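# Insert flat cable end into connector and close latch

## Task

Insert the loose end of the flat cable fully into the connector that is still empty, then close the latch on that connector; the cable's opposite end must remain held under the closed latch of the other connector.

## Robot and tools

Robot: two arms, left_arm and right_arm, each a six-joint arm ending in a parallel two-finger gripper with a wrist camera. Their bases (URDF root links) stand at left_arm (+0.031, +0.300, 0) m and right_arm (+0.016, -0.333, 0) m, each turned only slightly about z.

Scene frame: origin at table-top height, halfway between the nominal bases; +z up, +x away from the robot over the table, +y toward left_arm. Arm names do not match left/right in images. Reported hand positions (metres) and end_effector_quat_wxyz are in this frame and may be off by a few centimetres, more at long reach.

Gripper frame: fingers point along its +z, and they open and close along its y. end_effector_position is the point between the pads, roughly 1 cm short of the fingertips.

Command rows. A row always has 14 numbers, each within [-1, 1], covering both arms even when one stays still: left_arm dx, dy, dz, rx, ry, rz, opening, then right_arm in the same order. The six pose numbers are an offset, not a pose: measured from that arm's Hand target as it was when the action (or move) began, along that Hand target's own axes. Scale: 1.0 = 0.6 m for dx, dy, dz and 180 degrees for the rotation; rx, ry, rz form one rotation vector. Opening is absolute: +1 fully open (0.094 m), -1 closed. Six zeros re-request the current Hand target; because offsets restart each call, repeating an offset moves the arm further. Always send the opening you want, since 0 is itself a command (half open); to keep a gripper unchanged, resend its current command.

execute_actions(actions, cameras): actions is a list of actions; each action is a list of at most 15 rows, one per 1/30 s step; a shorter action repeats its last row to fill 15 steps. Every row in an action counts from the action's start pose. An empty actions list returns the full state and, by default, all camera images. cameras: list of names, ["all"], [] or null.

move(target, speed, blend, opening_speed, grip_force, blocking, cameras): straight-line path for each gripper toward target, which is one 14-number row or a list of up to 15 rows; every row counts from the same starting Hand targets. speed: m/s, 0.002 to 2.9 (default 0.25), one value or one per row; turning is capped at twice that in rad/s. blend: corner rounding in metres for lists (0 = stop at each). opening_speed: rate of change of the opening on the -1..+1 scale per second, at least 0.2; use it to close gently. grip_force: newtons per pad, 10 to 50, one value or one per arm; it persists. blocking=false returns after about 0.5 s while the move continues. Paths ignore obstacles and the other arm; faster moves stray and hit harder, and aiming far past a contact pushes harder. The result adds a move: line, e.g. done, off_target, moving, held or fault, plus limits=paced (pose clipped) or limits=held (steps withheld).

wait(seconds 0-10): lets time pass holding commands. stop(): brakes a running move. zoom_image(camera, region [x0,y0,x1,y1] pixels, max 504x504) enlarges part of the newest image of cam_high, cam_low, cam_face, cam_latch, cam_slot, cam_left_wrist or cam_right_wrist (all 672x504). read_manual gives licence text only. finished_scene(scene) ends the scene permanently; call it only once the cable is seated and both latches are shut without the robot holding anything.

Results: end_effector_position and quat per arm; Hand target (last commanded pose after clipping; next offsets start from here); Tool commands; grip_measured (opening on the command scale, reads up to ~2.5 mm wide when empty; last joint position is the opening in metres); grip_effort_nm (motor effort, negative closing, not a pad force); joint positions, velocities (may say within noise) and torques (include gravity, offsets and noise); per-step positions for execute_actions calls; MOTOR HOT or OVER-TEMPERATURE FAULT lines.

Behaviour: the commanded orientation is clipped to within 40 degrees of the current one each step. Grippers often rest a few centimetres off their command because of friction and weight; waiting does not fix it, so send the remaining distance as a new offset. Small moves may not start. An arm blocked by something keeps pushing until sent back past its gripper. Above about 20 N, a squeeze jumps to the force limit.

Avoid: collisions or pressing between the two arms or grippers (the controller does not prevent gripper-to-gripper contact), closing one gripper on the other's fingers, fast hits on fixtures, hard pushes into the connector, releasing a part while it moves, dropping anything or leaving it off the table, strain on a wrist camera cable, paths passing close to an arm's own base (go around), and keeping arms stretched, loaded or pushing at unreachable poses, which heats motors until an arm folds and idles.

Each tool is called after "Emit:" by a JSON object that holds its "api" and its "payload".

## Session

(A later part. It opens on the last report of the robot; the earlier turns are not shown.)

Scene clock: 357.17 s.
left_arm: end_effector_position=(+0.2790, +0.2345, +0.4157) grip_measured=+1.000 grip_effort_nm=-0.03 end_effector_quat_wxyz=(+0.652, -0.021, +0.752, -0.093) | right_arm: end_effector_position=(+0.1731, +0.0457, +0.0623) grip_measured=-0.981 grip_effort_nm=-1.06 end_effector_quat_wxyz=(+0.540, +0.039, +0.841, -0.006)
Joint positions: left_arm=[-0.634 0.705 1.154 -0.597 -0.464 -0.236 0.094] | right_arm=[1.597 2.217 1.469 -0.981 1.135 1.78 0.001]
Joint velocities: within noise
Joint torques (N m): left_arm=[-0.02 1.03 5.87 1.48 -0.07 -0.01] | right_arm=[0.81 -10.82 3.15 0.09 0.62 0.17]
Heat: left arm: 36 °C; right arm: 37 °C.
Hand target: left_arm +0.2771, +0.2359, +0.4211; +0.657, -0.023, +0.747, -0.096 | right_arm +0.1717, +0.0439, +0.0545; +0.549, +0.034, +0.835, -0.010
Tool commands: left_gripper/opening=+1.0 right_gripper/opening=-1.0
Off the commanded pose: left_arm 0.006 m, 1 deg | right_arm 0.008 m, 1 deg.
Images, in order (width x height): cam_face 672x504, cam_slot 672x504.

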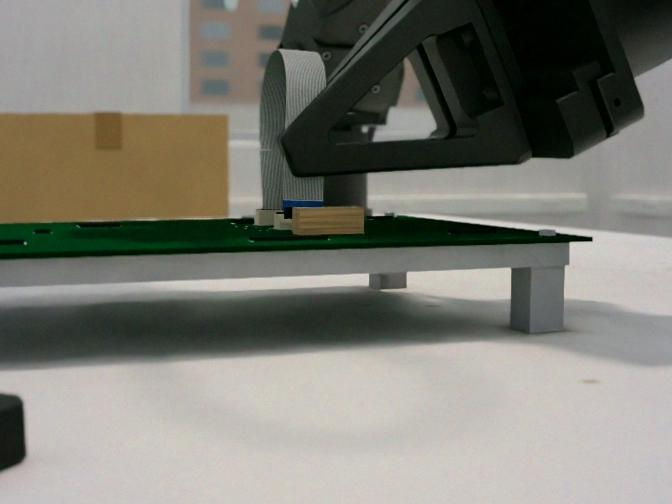

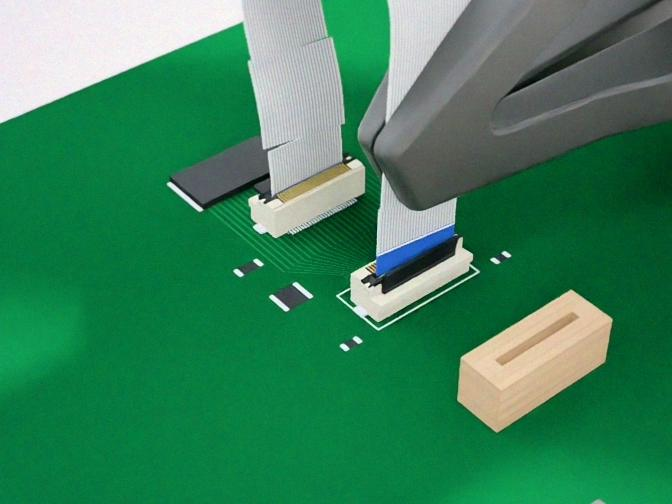

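Emit:
{"api": "move", "payload": {"target": [0,0,0,0,0,0,1,0.0061,-0.0012,0.0026,0.0004,0,-0.0008,-1], "speed": 0.05, "cameras": ["cam_latch","cam_slot"]}}

Emit:
{"api": "zoom_image", "payload": {"camera": "cam_latch", "region": [430, 165, 475, 240]}}

Emit:
{"api": "zoom_image", "payload": {"camera": "cam_slot", "region": [345, 210, 485, 320]}}

Scene clock: 365.77 s.
left_arm: end_effector_position=(+0.2790, +0.2345, +0.4157) grip_measured=+1.000 grip_effort_nm=-0.03 end_effector_quat_wxyz=(+0.652, -0.021, +0.752, -0.093) | right_arm: end_effector_position=(+0.1734, +0.0464, +0.0610) grip_measured=-0.981 grip_effort_nm=-1.06 end_effector_quat_wxyz=(+0.542, +0.039, +0.840, -0.006)
Joint positions: left_arm=[-0.634 0.705 1.154 -0.597 -0.464 -0.236 0.094] | right_arm=[1.597 2.222 1.469 -0.975 1.139 1.78 0.001]
Joint torques (N m): left_arm=[-0.05 1.05 5.91 1.46 -0.06 -0.01] | right_arm=[0.81 -10.77 2.86 0.13 0.57 0.18]
Heat: left arm: 36 °C; right arm: 37 °C.
Hand target: left_arm +0.2771, +0.2359, +0.4211; +0.657, -0.023, +0.747, -0.096 | right_arm +0.1716, +0.0432, +0.0506; +0.549, +0.033, +0.835, -0.011
Off the commanded pose: left_arm 0.006 m, 1 deg | right_arm 0.011 m, 1 deg.
move: off_target (right_arm)
Images, in order (width x height): cam_latch 672x504, cam_slot 672x504.

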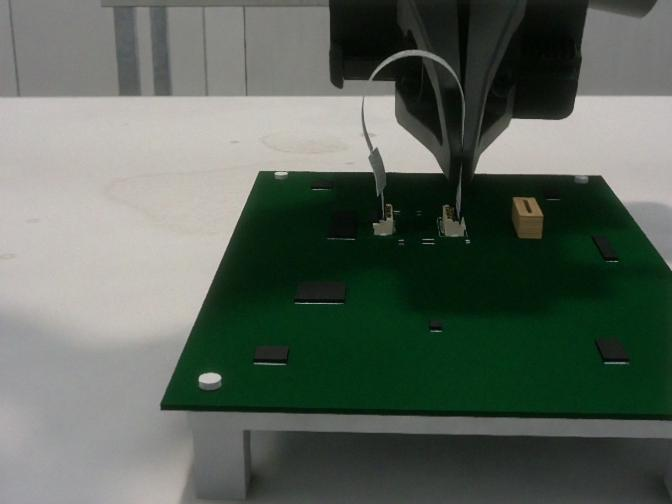

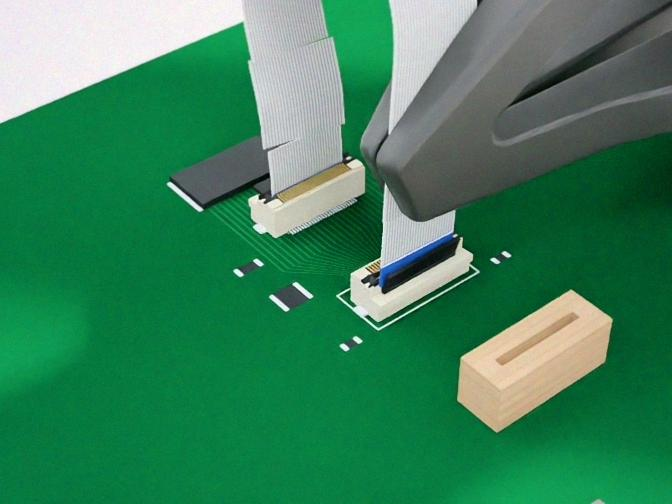

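Scaled by 6.720.

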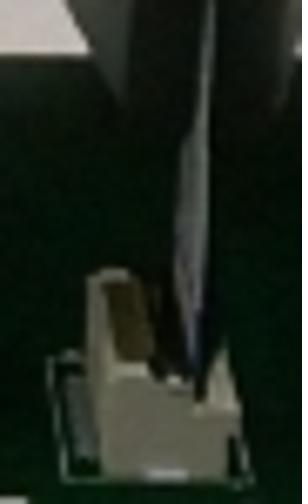

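Scaled by 3.600.

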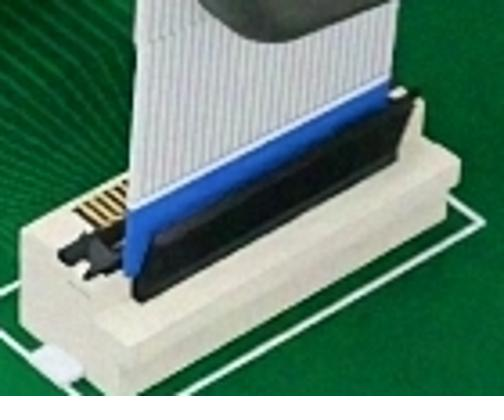

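Emit:
{"api": "move", "payload": {"target": [0,0,0,0,0,0,1,-0.0001,-0.003,0.0002,0.0016,-0.0002,-0.0036,-1], "speed": 0.05, "cameras": ["cam_latch","cam_slot"]}}

Emit:
{"api": "zoom_image", "payload": {"camera": "cam_latch", "region": [430, 165, 475, 240]}}

Emit:
{"api": "zoom_image", "payload": {"camera": "cam_slot", "region": [345, 210, 485, 320]}}

Scene clock: 377.27 s.
left_arm: end_effector_position=(+0.2790, +0.2345, +0.4157) grip_measured=+1.000 grip_effort_nm=-0.03 end_effector_quat_wxyz=(+0.652, -0.021, +0.752, -0.093) | right_arm: end_effector_position=(+0.1734, +0.0465, +0.0609) grip_measured=-0.981 grip_effort_nm=-1.06 end_effector_quat_wxyz=(+0.542, +0.039, +0.840, -0.005)
Joint positions: left_arm=[-0.634 0.705 1.154 -0.597 -0.464 -0.236 0.094] | right_arm=[1.597 2.222 1.469 -0.975 1.139 1.78 0.001]
Joint torques (N m): left_arm=[-0.02 1.03 5.91 1.47 -0.07 -0.01] | right_arm=[0.7 -10.67 2.81 -0.02 0.57 0.19]
Heat: left arm: 36 °C; right arm: 36 °C.
Hand target: left_arm +0.2771, +0.2359, +0.4211; +0.657, -0.023, +0.747, -0.096 | right_arm +0.1716, +0.0415, +0.0505; +0.549, +0.030, +0.835, -0.016
Off the commanded pose: left_arm 0.006 m, 1 deg | right_arm 0.012 m, 2 deg.
move: off_target (right_arm)
Images, in order (width x height): cam_latch 672x504, cam_slot 672x504.

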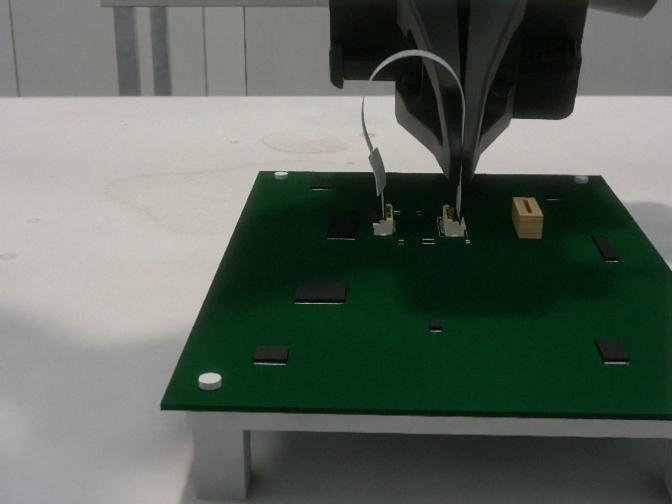

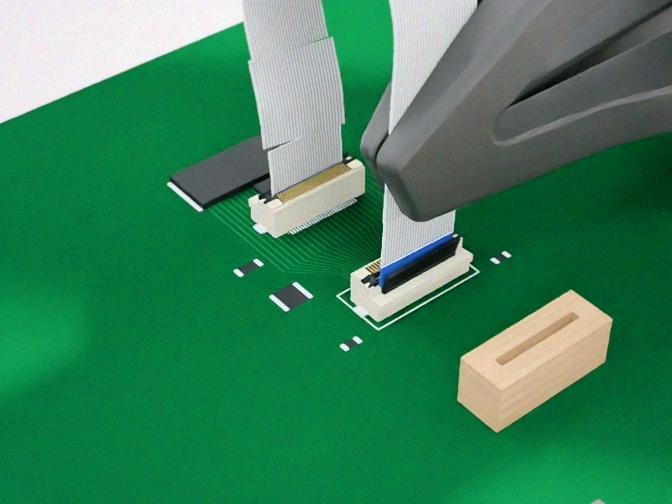

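Scaled by 6.720.

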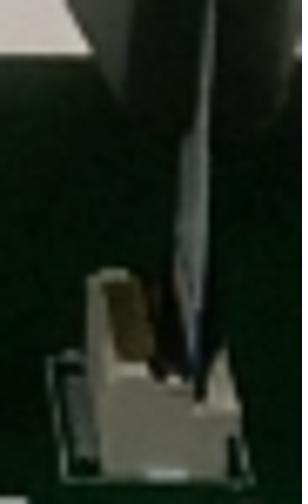

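Scaled by 3.600.

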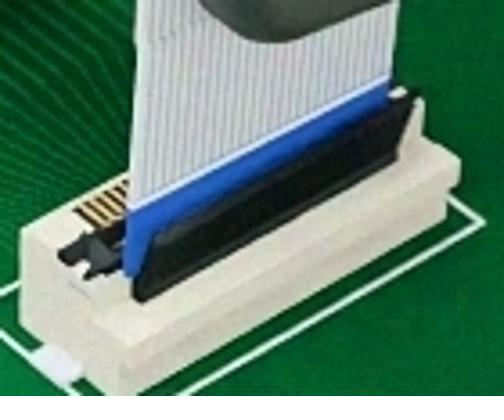

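Emit:
{"api": "move", "payload": {"target": [0,0,0,0,0,0,1,-0.0001,-0.0025,0.0002,0.0014,-0.0002,-0.003,-1], "speed": 0.05, "cameras": ["cam_latch","cam_slot"]}}

Emit:
{"api": "zoom_image", "payload": {"camera": "cam_latch", "region": [430, 165, 475, 240]}}

Emit:
{"api": "zoom_image", "payload": {"camera": "cam_slot", "region": [345, 210, 485, 320]}}

Scene clock: 381.10 s.
left_arm: end_effector_position=(+0.2790, +0.2345, +0.4157) grip_measured=+1.000 grip_effort_nm=-0.03 end_effector_quat_wxyz=(+0.652, -0.021, +0.752, -0.093) | right_arm: end_effector_position=(+0.1738, +0.0453, +0.0608) grip_measured=-0.981 grip_effort_nm=-1.06 end_effector_quat_wxyz=(+0.544, +0.038, +0.838, -0.007)
Joint positions: left_arm=[-0.634 0.705 1.154 -0.597 -0.464 -0.236 0.094] | right_arm=[1.597 2.222 1.464 -0.975 1.144 1.78 0.001]
Joint torques (N m): left_arm=[-0.03 1.05 5.9 1.47 -0.06 -0.01] | right_arm=[0.76 -10.66 3 -0.16 0.52 0.18]
Heat: left arm: 36 °C; right arm: 36 °C.
Hand target: left_arm +0.2771, +0.2359, +0.4211; +0.657, -0.023, +0.747, -0.096 | right_arm +0.1717, +0.0399, +0.0505; +0.549, +0.027, +0.835, -0.020
Off the commanded pose: left_arm 0.006 m, 1 deg | right_arm 0.012 m, 2 deg.
move: off_target (right_arm)
Images, in order (width x height): cam_latch 672x504, cam_slot 672x504.

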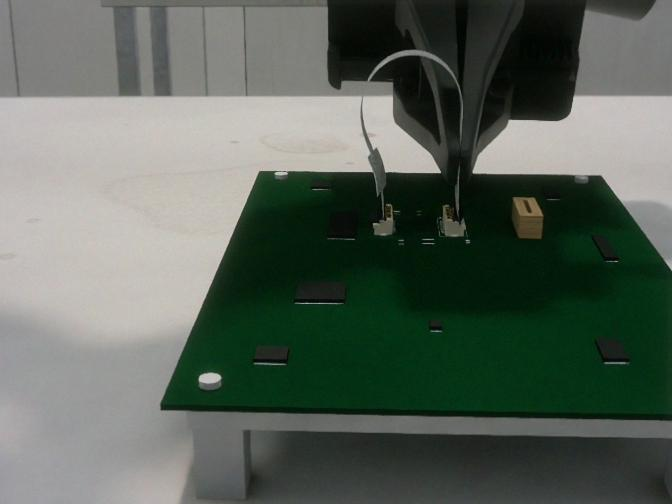

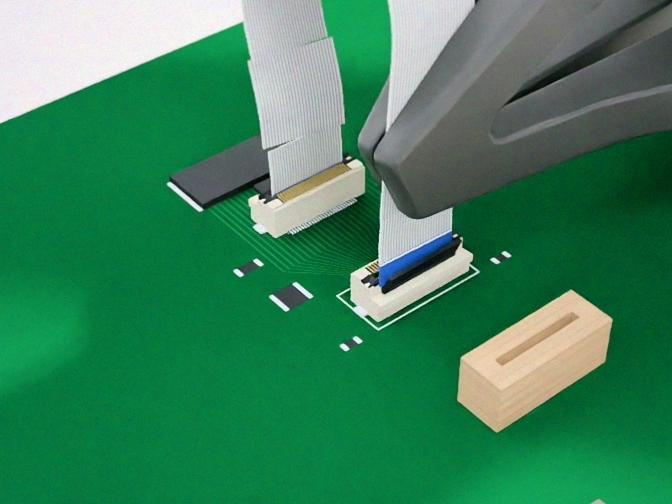

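Scaled by 6.720.

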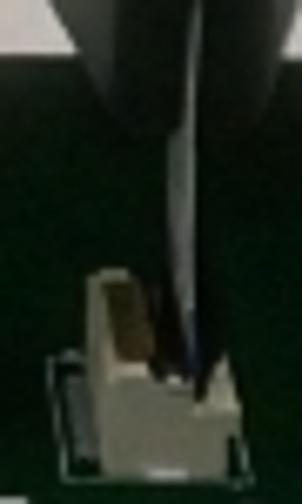

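Scaled by 3.600.

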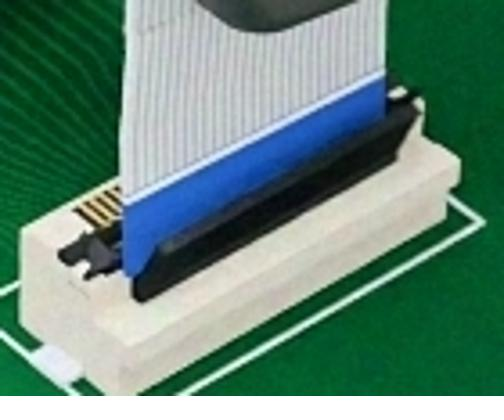

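Emit:
{"api": "move", "payload": {"target": [0,0,0,0,0,0,1,-0.0001,-0.0022,0.0002,0.0012,-0.0002,-0.0026,-1], "speed": 0.05, "cameras": ["cam_latch","cam_slot"]}}

Emit:
{"api": "zoom_image", "payload": {"camera": "cam_latch", "region": [430, 165, 475, 240]}}

Emit:
{"api": "zoom_image", "payload": {"camera": "cam_slot", "region": [345, 210, 485, 320]}}

Scene clock: 393.90 s.
left_arm: end_effector_position=(+0.2790, +0.2345, +0.4157) grip_measured=+1.000 grip_effort_nm=-0.03 end_effector_quat_wxyz=(+0.652, -0.021, +0.752, -0.093) | right_arm: end_effector_position=(+0.1738, +0.0447, +0.0609) grip_measured=-0.981 grip_effort_nm=-1.06 end_effector_quat_wxyz=(+0.544, +0.037, +0.838, -0.009)
Joint positions: left_arm=[-0.634 0.705 1.154 -0.597 -0.464 -0.236 0.094] | right_arm=[1.597 2.222 1.464 -0.978 1.144 1.78 0.001]
Joint torques (N m): left_arm=[-0.02 1.06 5.87 1.46 -0.05 -0.01] | right_arm=[0.83 -10.69 2.97 -0.15 0.53 0.11]
Heat: left arm: 36 °C; right arm: 36 °C.
Hand target: left_arm +0.2771, +0.2359, +0.4211; +0.657, -0.023, +0.747, -0.096 | right_arm +0.1717, +0.0386, +0.0505; +0.549, +0.025, +0.835, -0.024
Off the commanded pose: left_arm 0.006 m, 1 deg | right_arm 0.012 m, 2 deg.
move: off_target (right_arm)
Images, in order (width x height): cam_latch 672x504, cam_slot 672x504.

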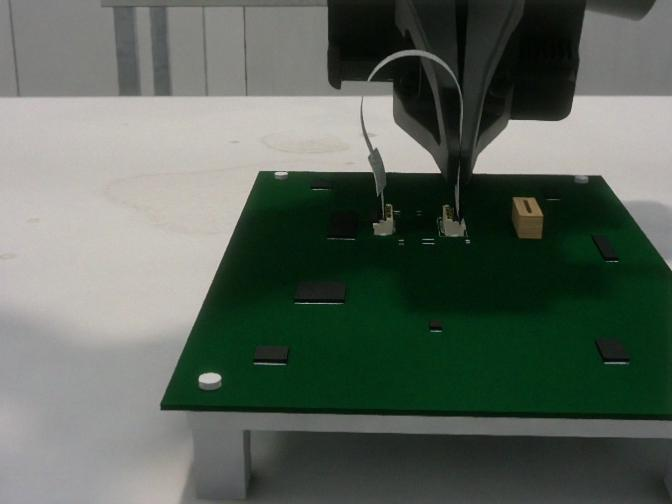

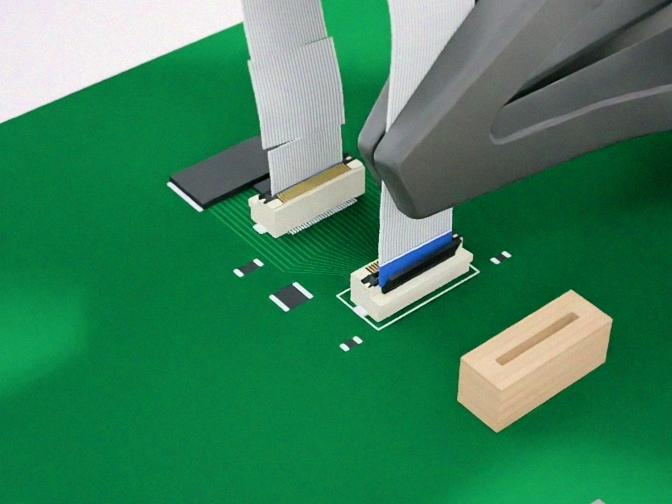

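Scaled by 6.720.

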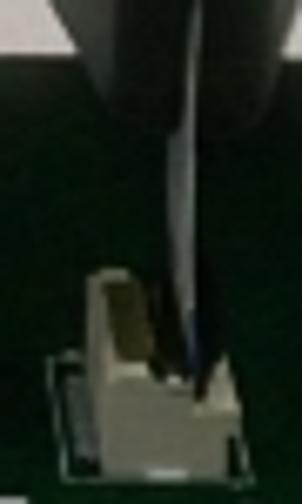

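Scaled by 3.600.

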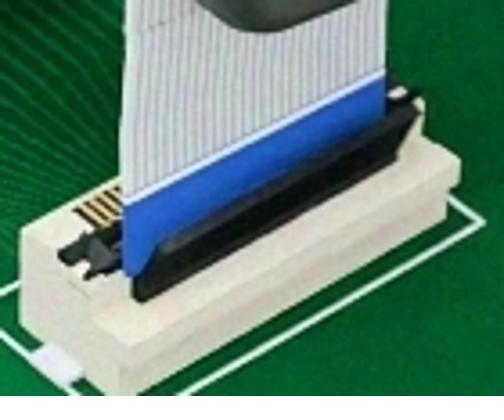

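Emit:
{"api": "move", "payload": {"target": [0,0,0,0,0,0,1,-0.0325,0.0153,-0.0157,-0.0075,0.0013,0.0175,-1], "speed": 0.06}}

Scene clock: 398.57 s.
left_arm: end_effector_position=(+0.2790, +0.2345, +0.4157) grip_measured=+1.000 grip_effort_nm=-0.03 end_effector_quat_wxyz=(+0.652, -0.021, +0.752, -0.093) | right_arm: end_effector_position=(+0.1738, +0.0441, +0.0610) grip_measured=-0.981 grip_effort_nm=-1.06 end_effector_quat_wxyz=(+0.544, +0.036, +0.838, -0.010)
Joint positions: left_arm=[-0.634 0.705 1.154 -0.597 -0.464 -0.236 0.094] | right_arm=[1.597 2.222 1.464 -0.983 1.144 1.781 0.001]
Joint torques (N m): left_arm=[-0.03 1.02 5.89 1.47 -0.06 -0.01] | right_arm=[0.85 -14.28 5.59 -0.3 0.55 0.21]
Heat: left arm: 36 °C; right arm: 36 °C.
Hand target: left_arm +0.2771, +0.2359, +0.4211; +0.657, -0.023, +0.747, -0.096 | right_arm +0.1714, +0.0481, +0.0720; +0.548, +0.041, +0.835, +0.001
Off the commanded pose: left_arm 0.006 m, 1 deg | right_arm 0.012 m, 1 deg.
move: off_target (right_arm)

Emit:
{"api": "move", "payload": {"target": [0,0,0,0,0,0,1,-0.018,0.0065,-0.0085,-0.0031,0.0005,0.0073,-1], "speed": 0.06, "cameras": ["cam_latch","cam_slot"]}}

Emit:
{"api": "zoom_image", "payload": {"camera": "cam_latch", "region": [430, 165, 475, 240]}}

Emit:
{"api": "zoom_image", "payload": {"camera": "cam_slot", "region": [330, 150, 510, 330]}}

Scene clock: 402.20 s.
left_arm: end_effector_position=(+0.2790, +0.2345, +0.4157) grip_measured=+1.000 grip_effort_nm=-0.03 end_effector_quat_wxyz=(+0.652, -0.021, +0.752, -0.093) | right_arm: end_effector_position=(+0.1732, +0.0443, +0.0613) grip_measured=-0.981 grip_effort_nm=-1.06 end_effector_quat_wxyz=(+0.541, +0.036, +0.840, -0.012)
Joint positions: left_arm=[-0.634 0.705 1.154 -0.597 -0.464 -0.236 0.094] | right_arm=[1.597 2.222 1.472 -0.993 1.136 1.782 0.001]
Joint torques (N m): left_arm=[-0.03 0.98 5.91 1.46 -0.07 -0.02] | right_arm=[0.95 -16.38 6.3 -0.34 0.62 0.19]
Heat: left arm: 36 °C; right arm: 36 °C.
Hand target: left_arm +0.2771, +0.2359, +0.4211; +0.657, -0.023, +0.747, -0.096 | right_arm +0.1713, +0.0514, +0.0841; +0.548, +0.048, +0.835, +0.011
Off the commanded pose: left_arm 0.006 m, 1 deg | right_arm 0.024 m, 3 deg.
move: off_target (right_arm)
Images, in order (width x height): cam_latch 672x504, cam_slot 672x504.

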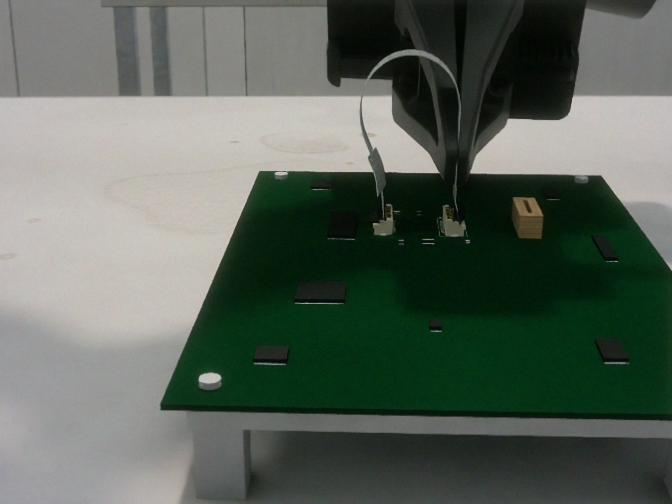

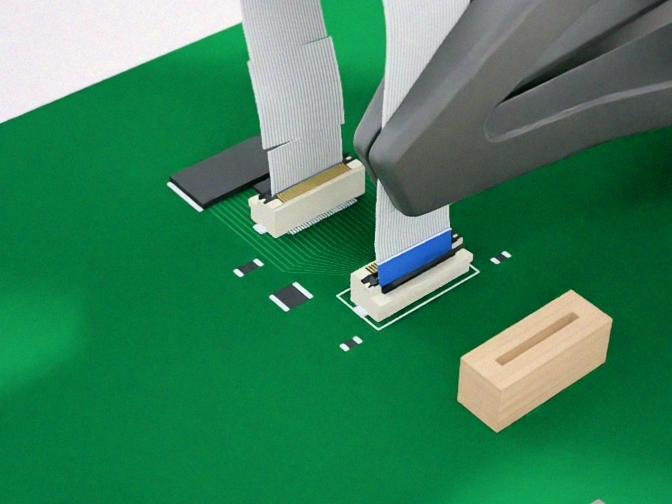

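Scaled by 6.720.

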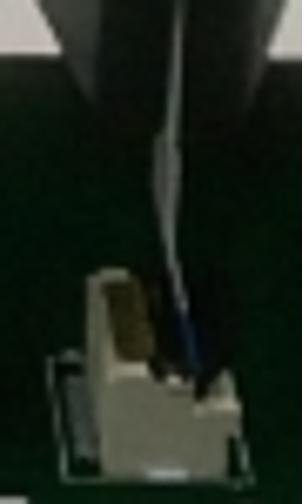

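Scaled by 2.800.

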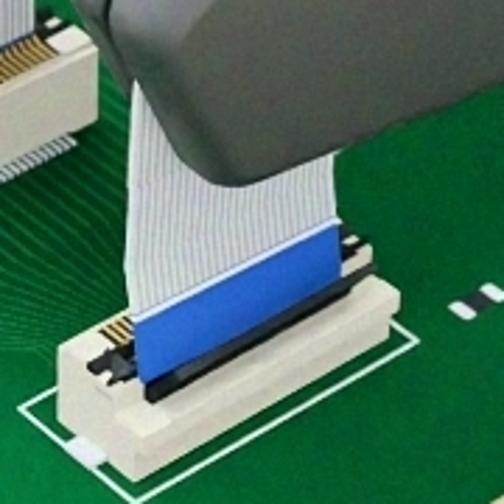

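Emit:
{"api": "move", "payload": {"target": [0,0,0,0,0,0,1,-0.015,0.003,-0.007,-0.001,0.0002,0.0023,-1], "speed": 0.06, "cameras": ["cam_latch","cam_slot"]}}

Emit:
{"api": "zoom_image", "payload": {"camera": "cam_latch", "region": [430, 165, 475, 240]}}

Emit:
{"api": "zoom_image", "payload": {"camera": "cam_slot", "region": [330, 150, 510, 330]}}

Scene clock: 406.43 s.
left_arm: end_effector_position=(+0.2790, +0.2345, +0.4157) grip_measured=+1.000 grip_effort_nm=-0.03 end_effector_quat_wxyz=(+0.652, -0.021, +0.752, -0.093) | right_arm: end_effector_position=(+0.1731, +0.0421, +0.0681) grip_measured=-0.981 grip_effort_nm=-1.06 end_effector_quat_wxyz=(+0.541, +0.031, +0.840, -0.021)
Joint positions: left_arm=[-0.634 0.705 1.154 -0.597 -0.464 -0.236 0.094] | right_arm=[1.597 2.214 1.486 -1.038 1.135 1.783 0.001]
Joint torques (N m): left_arm=[-0.03 1.05 5.9 1.45 -0.06 0] | right_arm=[0.99 -17.4 6.43 -0.24 0.62 0.19]
Heat: left arm: 36 °C; right arm: 37 °C.
Hand target: left_arm +0.2771, +0.2359, +0.4211; +0.657, -0.023, +0.747, -0.096 | right_arm +0.1711, +0.0525, +0.0940; +0.547, +0.050, +0.835, +0.014
Off the commanded pose: left_arm 0.006 m, 1 deg | right_arm 0.028 m, 5 deg.
move: off_target (right_arm)
Images, in order (width x height): cam_latch 672x504, cam_slot 672x504.

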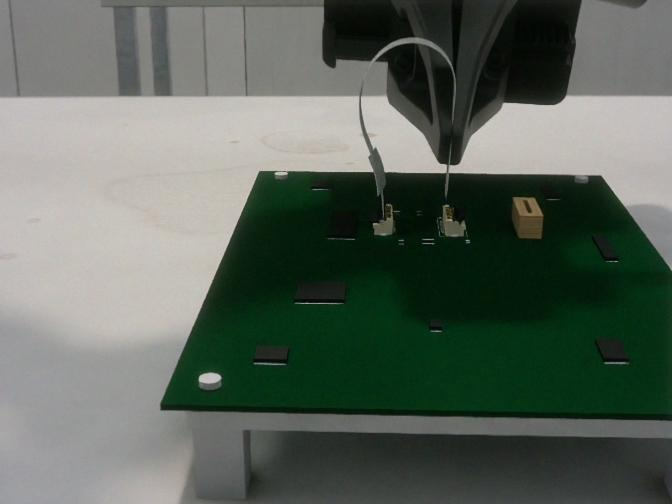

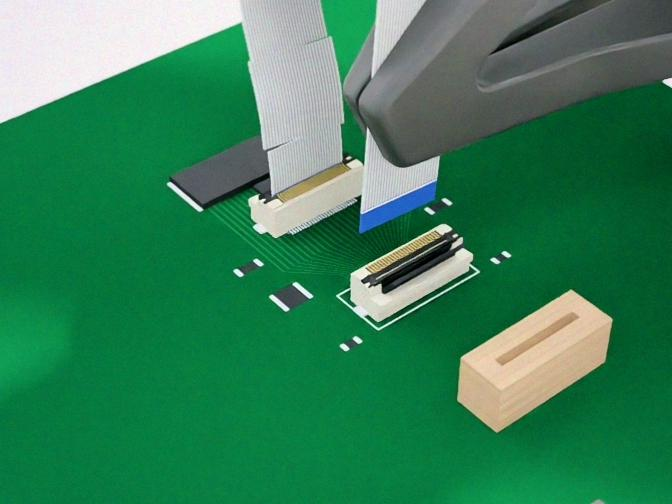

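Scaled by 6.720.

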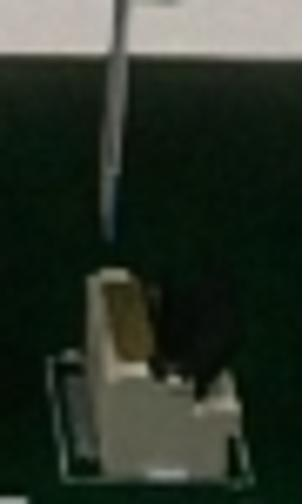

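Scaled by 2.800.

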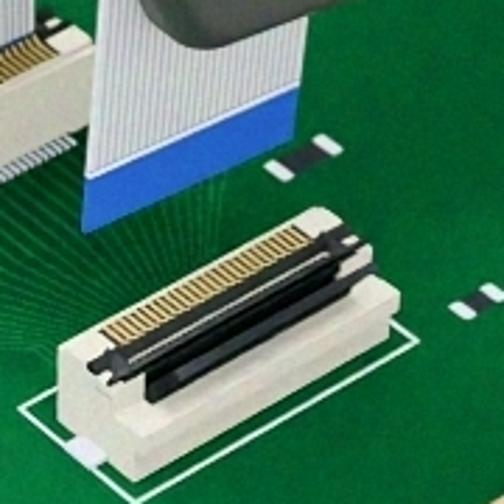

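Emit:
{"api": "move", "payload": {"target": [0,0,0,0,0,0,1,0.0301,-0.0075,0.0137,0.003,-0.0005,-0.007,-1], "speed": 0.06}}

Scene clock: 413.57 s.
left_arm: end_effector_position=(+0.2790, +0.2345, +0.4157) grip_measured=+1.000 grip_effort_nm=-0.04 end_effector_quat_wxyz=(+0.652, -0.021, +0.752, -0.093) | right_arm: end_effector_position=(+0.1731, +0.0447, +0.0676) grip_measured=-0.981 grip_effort_nm=-1.06 end_effector_quat_wxyz=(+0.540, +0.036, +0.841, -0.013)
Joint positions: left_arm=[-0.634 0.705 1.154 -0.597 -0.464 -0.236 0.094] | right_arm=[1.597 2.214 1.486 -1.019 1.134 1.785 0.001]
Joint torques (N m): left_arm=[-0.05 1.01 5.85 1.46 -0.06 -0.02] | right_arm=[0.87 -13.44 4.45 0.08 0.64 0.2]
Heat: left arm: 36 °C; right arm: 40 °C.
Hand target: left_arm +0.2771, +0.2359, +0.4211; +0.657, -0.023, +0.747, -0.096 | right_arm +0.1712, +0.0496, +0.0739; +0.548, +0.044, +0.835, +0.004
Off the commanded pose: left_arm 0.006 m, 1 deg | right_arm 0.008 m, 2 deg.
move: done

Emit:
{"api": "move", "payload": {"target": [0,0,0,0,0,0,1,0.0148,-0.0085,0.0073,0.004,-0.0007,-0.0092,-1], "speed": 0.05, "cameras": ["cam_latch","cam_slot"]}}

Emit:
{"api": "zoom_image", "payload": {"camera": "cam_latch", "region": [430, 165, 475, 240]}}

Emit:
{"api": "zoom_image", "payload": {"camera": "cam_slot", "region": [330, 150, 510, 330]}}

Scene clock: 418.23 s.
left_arm: end_effector_position=(+0.2790, +0.2345, +0.4157) grip_measured=+1.000 grip_effort_nm=-0.03 end_effector_quat_wxyz=(+0.652, -0.021, +0.752, -0.093) | right_arm: end_effector_position=(+0.1730, +0.0453, +0.0675) grip_measured=-0.981 grip_effort_nm=-1.06 end_effector_quat_wxyz=(+0.540, +0.038, +0.841, -0.011)
Joint positions: left_arm=[-0.634 0.705 1.154 -0.597 -0.464 -0.236 0.094] | right_arm=[1.597 2.214 1.486 -1.015 1.134 1.785 0.001]
Joint torques (N m): left_arm=[-0.03 1.02 5.93 1.46 -0.04 -0.01] | right_arm=[0.99 -11.74 3.54 0.06 0.61 0.15]
Heat: left arm: 36 °C; right arm: 40 °C.
Hand target: left_arm +0.2771, +0.2359, +0.4211; +0.657, -0.023, +0.747, -0.096 | right_arm +0.1714, +0.0450, +0.0638; +0.549, +0.035, +0.835, -0.009
Off the commanded pose: left_arm 0.006 m, 1 deg | right_arm 0.004 m, 1 deg.
move: done
Images, in order (width x height): cam_latch 672x504, cam_slot 672x504.

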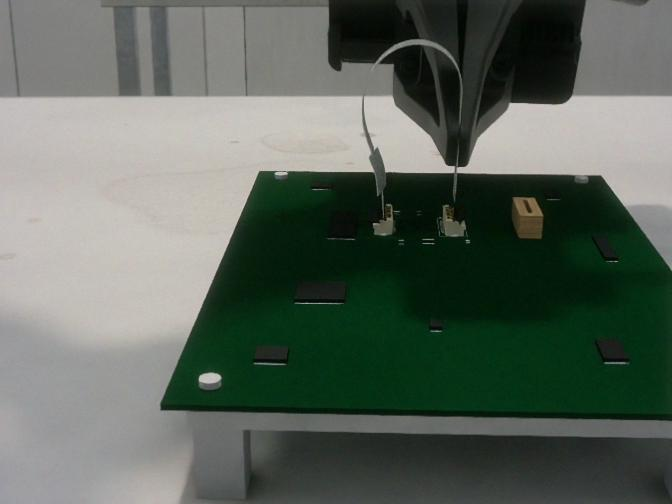

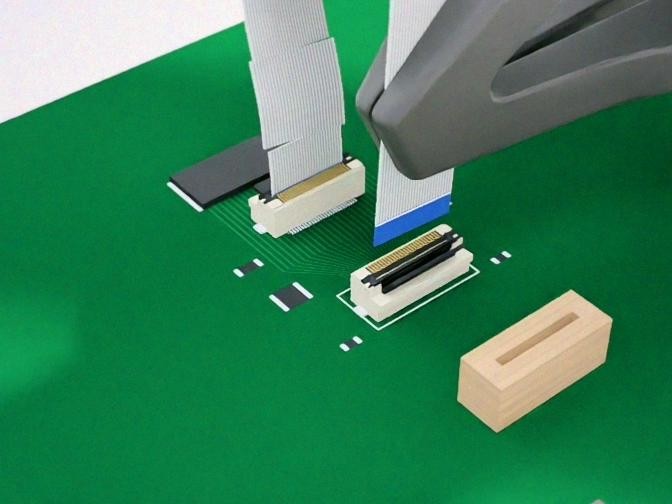

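Scaled by 6.720.

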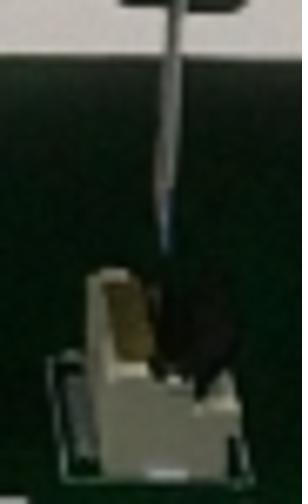

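Scaled by 2.800.

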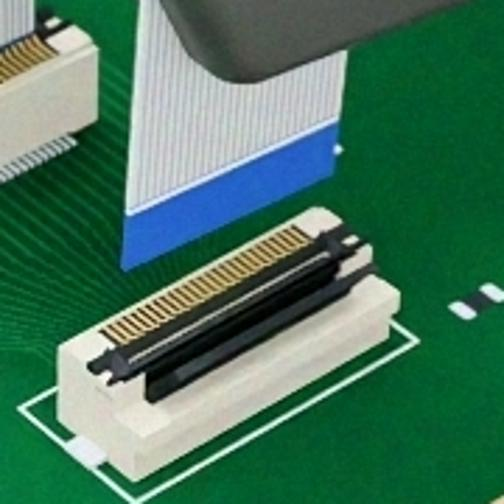

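Emit:
{"api": "move", "payload": {"target": [0,0,0,0,0,0,1,0.0076,-0.0018,0.0034,0.0005,0,-0.0012,-1], "speed": 0.05}}

Scene clock: 423.93 s.
left_arm: end_effector_position=(+0.2790, +0.2345, +0.4157) grip_measured=+1.000 grip_effort_nm=-0.03 end_effector_quat_wxyz=(+0.652, -0.021, +0.752, -0.093) | right_arm: end_effector_position=(+0.1730, +0.0450, +0.0654) grip_measured=-0.981 grip_effort_nm=-1.06 end_effector_quat_wxyz=(+0.540, +0.039, +0.841, -0.009)
Joint positions: left_arm=[-0.634 0.705 1.154 -0.597 -0.464 -0.236 0.094] | right_arm=[1.597 2.214 1.477 -1.002 1.134 1.785 0.001]
Joint torques (N m): left_arm=[-0.03 1.03 5.89 1.47 -0.07 -0.01] | right_arm=[0.85 -10.85 3.38 0.04 0.61 0.18]
Heat: left arm: 36 °C; right arm: 40 °C.
Hand target: left_arm +0.2771, +0.2359, +0.4211; +0.657, -0.023, +0.747, -0.096 | right_arm +0.1714, +0.0440, +0.0587; +0.548, +0.034, +0.835, -0.011
Off the commanded pose: left_arm 0.006 m, 1 deg | right_arm 0.007 m, 1 deg.
move: done

Emit:
{"api": "move", "payload": {"target": [0,0,0,0,0,0,1,0.0038,-0.0012,0.0017,0.0005,0,-0.0012,-1], "speed": 0.05, "cameras": ["cam_latch","cam_slot"]}}

Emit:
{"api": "zoom_image", "payload": {"camera": "cam_latch", "region": [430, 165, 475, 240]}}

Emit:
{"api": "zoom_image", "payload": {"camera": "cam_slot", "region": [345, 210, 485, 320]}}

Scene clock: 428.83 s.
left_arm: end_effector_position=(+0.2790, +0.2345, +0.4157) grip_measured=+1.000 grip_effort_nm=-0.03 end_effector_quat_wxyz=(+0.652, -0.021, +0.752, -0.093) | right_arm: end_effector_position=(+0.1730, +0.0453, +0.0631) grip_measured=-0.981 grip_effort_nm=-1.06 end_effector_quat_wxyz=(+0.540, +0.038, +0.841, -0.010)
Joint positions: left_arm=[-0.634 0.705 1.154 -0.597 -0.464 -0.236 0.094] | right_arm=[1.597 2.22 1.477 -0.997 1.134 1.785 0.001]
Joint torques (N m): left_arm=[-0.05 1.03 5.85 1.47 -0.05 -0.01] | right_arm=[0.81 -11.04 3.1 0.08 0.61 0.19]
Heat: left arm: 36 °C; right arm: 40 °C.
Hand target: left_arm +0.2771, +0.2359, +0.4211; +0.657, -0.023, +0.747, -0.096 | right_arm +0.1713, +0.0434, +0.0563; +0.548, +0.033, +0.835, -0.012
Off the commanded pose: left_arm 0.006 m, 1 deg | right_arm 0.007 m, 1 deg.
move: done
Images, in order (width x height): cam_latch 672x504, cam_slot 672x504.

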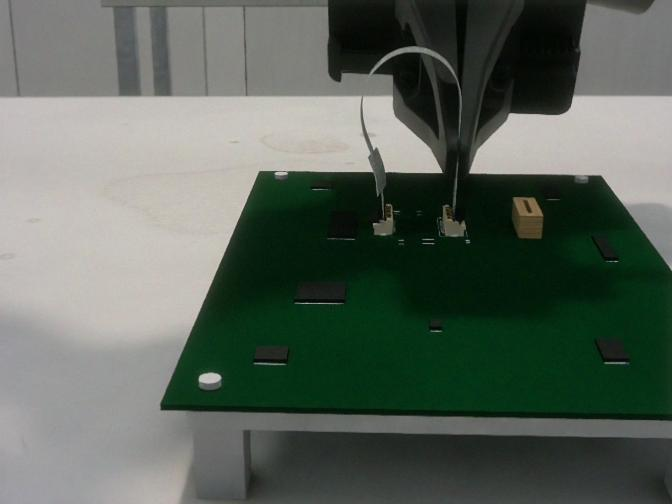

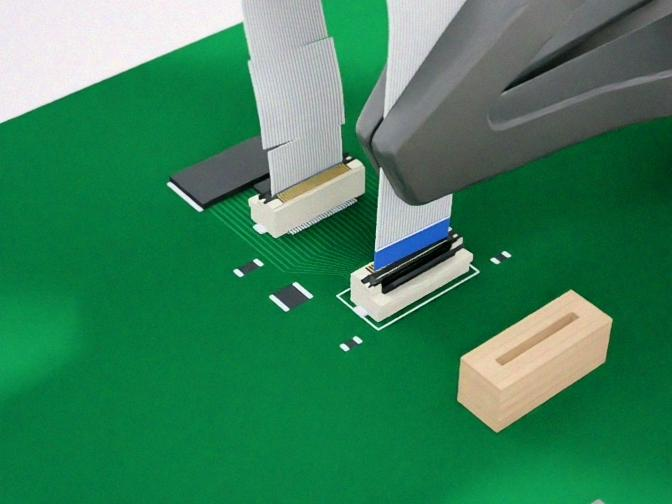

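Scaled by 6.720.

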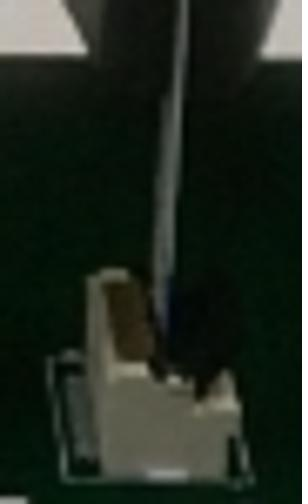

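Scaled by 3.600.

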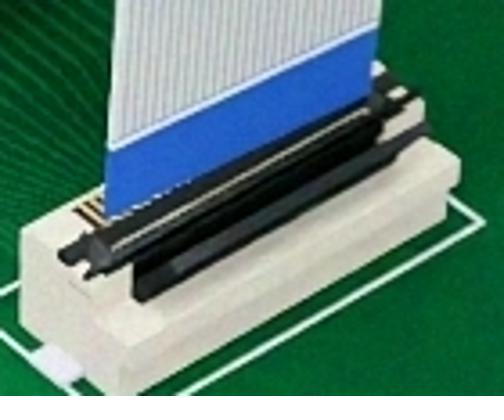

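Emit:
{"api": "move", "payload": {"target": [[0,0,0,0,0,0,1,-0.0419,0.0126,-0.0194,-0.0038,0.0006,0.0088,-1],[0,0,0,0,0,0,1,-0.0419,0.0126,-0.0194,-0.0267,0.002,-0.0011,-1]], "speed": 0.08, "cameras": ["cam_latch","cam_slot"]}}

Emit:
{"api": "zoom_image", "payload": {"camera": "cam_slot", "region": [330, 150, 510, 330]}}

Emit:
{"api": "zoom_image", "payload": {"camera": "cam_latch", "region": [430, 165, 475, 240]}}

Scene clock: 446.97 s.
left_arm: end_effector_position=(+0.2790, +0.2345, +0.4157) grip_measured=+1.000 grip_effort_nm=-0.03 end_effector_quat_wxyz=(+0.652, -0.021, +0.752, -0.093) | right_arm: end_effector_position=(+0.1720, +0.0492, +0.0660) grip_measured=-0.981 grip_effort_nm=-1.06 end_effector_quat_wxyz=(+0.537, +0.001, +0.844, +0.001)
Joint positions: left_arm=[-0.634 0.705 1.154 -0.597 -0.464 -0.236 0.094] | right_arm=[1.6 2.157 1.394 -0.843 1.133 1.613 0.001]
Joint torques (N m): left_arm=[-0.05 1.05 5.91 1.47 -0.07 -0.01] | right_arm=[0.77 -17.18 3.55 0.33 0.71 -0.04]
Heat: left arm: 36 °C; right arm: 39 °C.
Hand target: left_arm +0.2771, +0.2359, +0.4211; +0.657, -0.023, +0.747, -0.096 | right_arm +0.1712, +0.0506, +0.0841; +0.547, +0.009, +0.837, +0.022
Off the commanded pose: left_arm 0.006 m, 1 deg | right_arm 0.018 m, 3 deg.
move: off_target (right_arm)
Images, in order (width x height): cam_latch 672x504, cam_slot 672x504.

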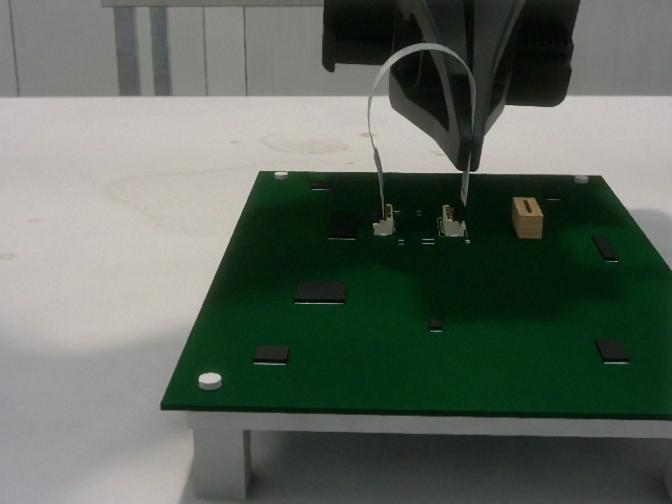

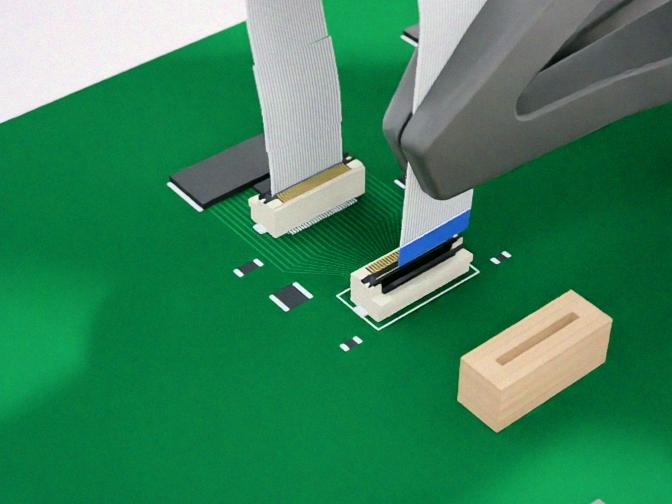

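Scaled by 2.800.

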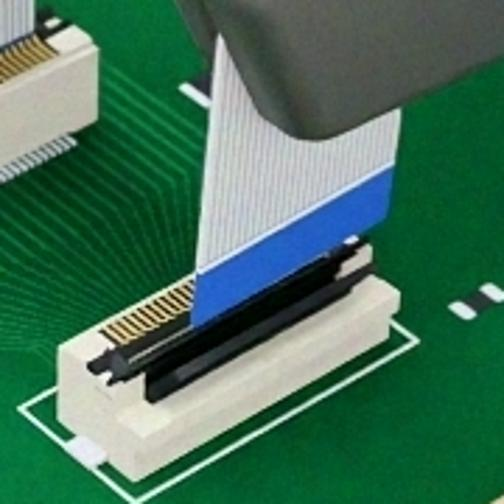

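Scaled by 6.720.

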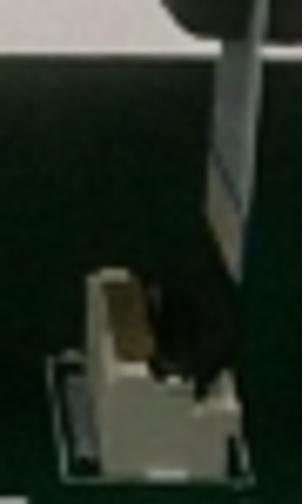

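Emit:
{"api": "move", "payload": {"target": [0,0,0,0,0,0,1,-0.001,-0.0063,0.0014,0.0092,-0.0005,0.004,-1], "speed": 0.06, "cameras": ["cam_latch","cam_slot"]}}

Emit:
{"api": "zoom_image", "payload": {"camera": "cam_slot", "region": [330, 150, 510, 330]}}

Emit:
{"api": "zoom_image", "payload": {"camera": "cam_latch", "region": [430, 165, 475, 240]}}

Scene clock: 460.63 s.
left_arm: end_effector_position=(+0.2790, +0.2345, +0.4157) grip_measured=+1.000 grip_effort_nm=-0.03 end_effector_quat_wxyz=(+0.652, -0.021, +0.752, -0.093) | right_arm: end_effector_position=(+0.1722, +0.0418, +0.0665) grip_measured=-0.981 grip_effort_nm=-1.06 end_effector_quat_wxyz=(+0.537, +0.008, +0.843, -0.007)
Joint positions: left_arm=[-0.634 0.705 1.154 -0.597 -0.464 -0.236 0.094] | right_arm=[1.6 2.157 1.394 -0.893 1.133 1.66 0.001]
Joint torques (N m): left_arm=[-0.03 1.03 5.87 1.46 -0.07 0] | right_arm=[0.42 -15.31 5.3 0 0.67 0.2]
Heat: left arm: 36 °C; right arm: 43 °C.
Hand target: left_arm +0.2771, +0.2359, +0.4211; +0.657, -0.023, +0.747, -0.096 | right_arm +0.1722, +0.0468, +0.0841; +0.547, +0.022, +0.837, +0.013
Off the commanded pose: left_arm 0.006 m, 1 deg | right_arm 0.018 m, 3 deg.
move: off_target (right_arm)
Images, in order (width x height): cam_latch 672x504, cam_slot 672x504.

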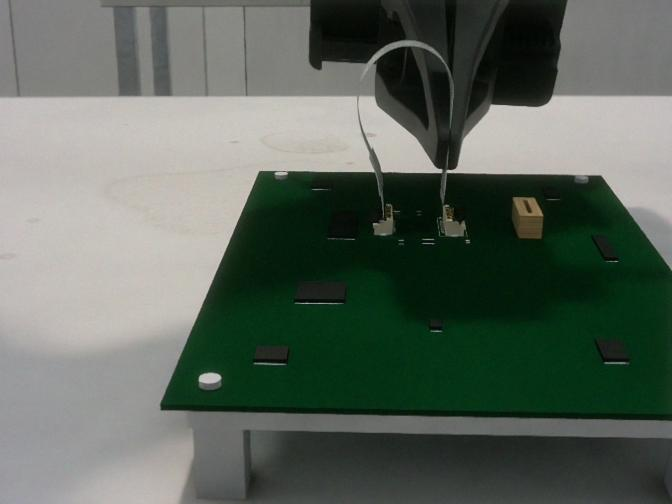

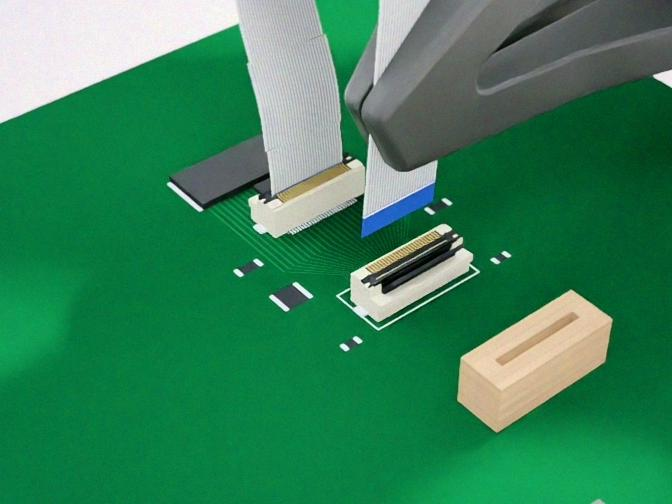

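Scaled by 2.800.

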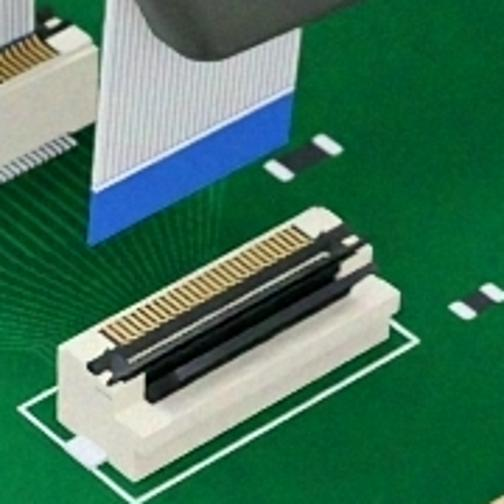

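Scaled by 6.720.

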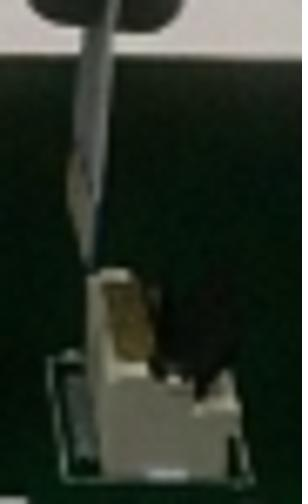

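Emit:
{"api": "move", "payload": {"target": [0,0,0,0,0,0,1,0.0183,-0.0033,0.008,0.0014,0,-0.0032,-1], "speed": 0.06}}

Scene clock: 467.23 s.
left_arm: end_effector_position=(+0.2790, +0.2345, +0.4157) grip_measured=+1.000 grip_effort_nm=-0.03 end_effector_quat_wxyz=(+0.652, -0.021, +0.752, -0.093) | right_arm: end_effector_position=(+0.1721, +0.0425, +0.0664) grip_measured=-0.981 grip_effort_nm=-1.06 end_effector_quat_wxyz=(+0.537, +0.010, +0.843, -0.005)
Joint positions: left_arm=[-0.634 0.705 1.154 -0.597 -0.464 -0.236 0.094] | right_arm=[1.6 2.157 1.394 -0.889 1.133 1.663 0.001]
Joint torques (N m): left_arm=[-0.03 1.1 5.91 1.47 -0.07 -0.02] | right_arm=[0.49 -12.83 4.4 0.21 0.64 0.22]
Heat: left arm: 36 °C; right arm: 44 °C.
Hand target: left_arm +0.2771, +0.2359, +0.4211; +0.657, -0.023, +0.747, -0.096 | right_arm +0.1722, +0.0453, +0.0721; +0.547, +0.019, +0.837, +0.009
Off the commanded pose: left_arm 0.006 m, 1 deg | right_arm 0.006 m, 2 deg.
move: done

Emit:
{"api": "move", "payload": {"target": [0,0,0,0,0,0,1,0.0076,-0.0004,0.0033,0,0,0,-1], "speed": 0.06}}

Scene clock: 469.80 s.
left_arm: end_effector_position=(+0.2790, +0.2345, +0.4157) grip_measured=+1.000 grip_effort_nm=-0.03 end_effector_quat_wxyz=(+0.652, -0.021, +0.752, -0.093) | right_arm: end_effector_position=(+0.1721, +0.0449, +0.0663) grip_measured=-0.981 grip_effort_nm=-1.06 end_effector_quat_wxyz=(+0.537, +0.015, +0.843, +0.002)
Joint positions: left_arm=[-0.634 0.705 1.154 -0.597 -0.464 -0.236 0.094] | right_arm=[1.6 2.157 1.394 -0.872 1.133 1.663 0.001]
Joint torques (N m): left_arm=[-0.02 0.99 5.87 1.45 -0.06 -0.02] | right_arm=[0.5 -11.95 3.75 0.25 0.69 0.18]
Heat: left arm: 36 °C; right arm: 44 °C.
Hand target: left_arm +0.2771, +0.2359, +0.4211; +0.657, -0.023, +0.747, -0.096 | right_arm +0.1722, +0.0453, +0.0671; +0.547, +0.019, +0.837, +0.009
Off the commanded pose: left_arm 0.006 m, 1 deg | right_arm 0.001 m, 2 deg.
move: done


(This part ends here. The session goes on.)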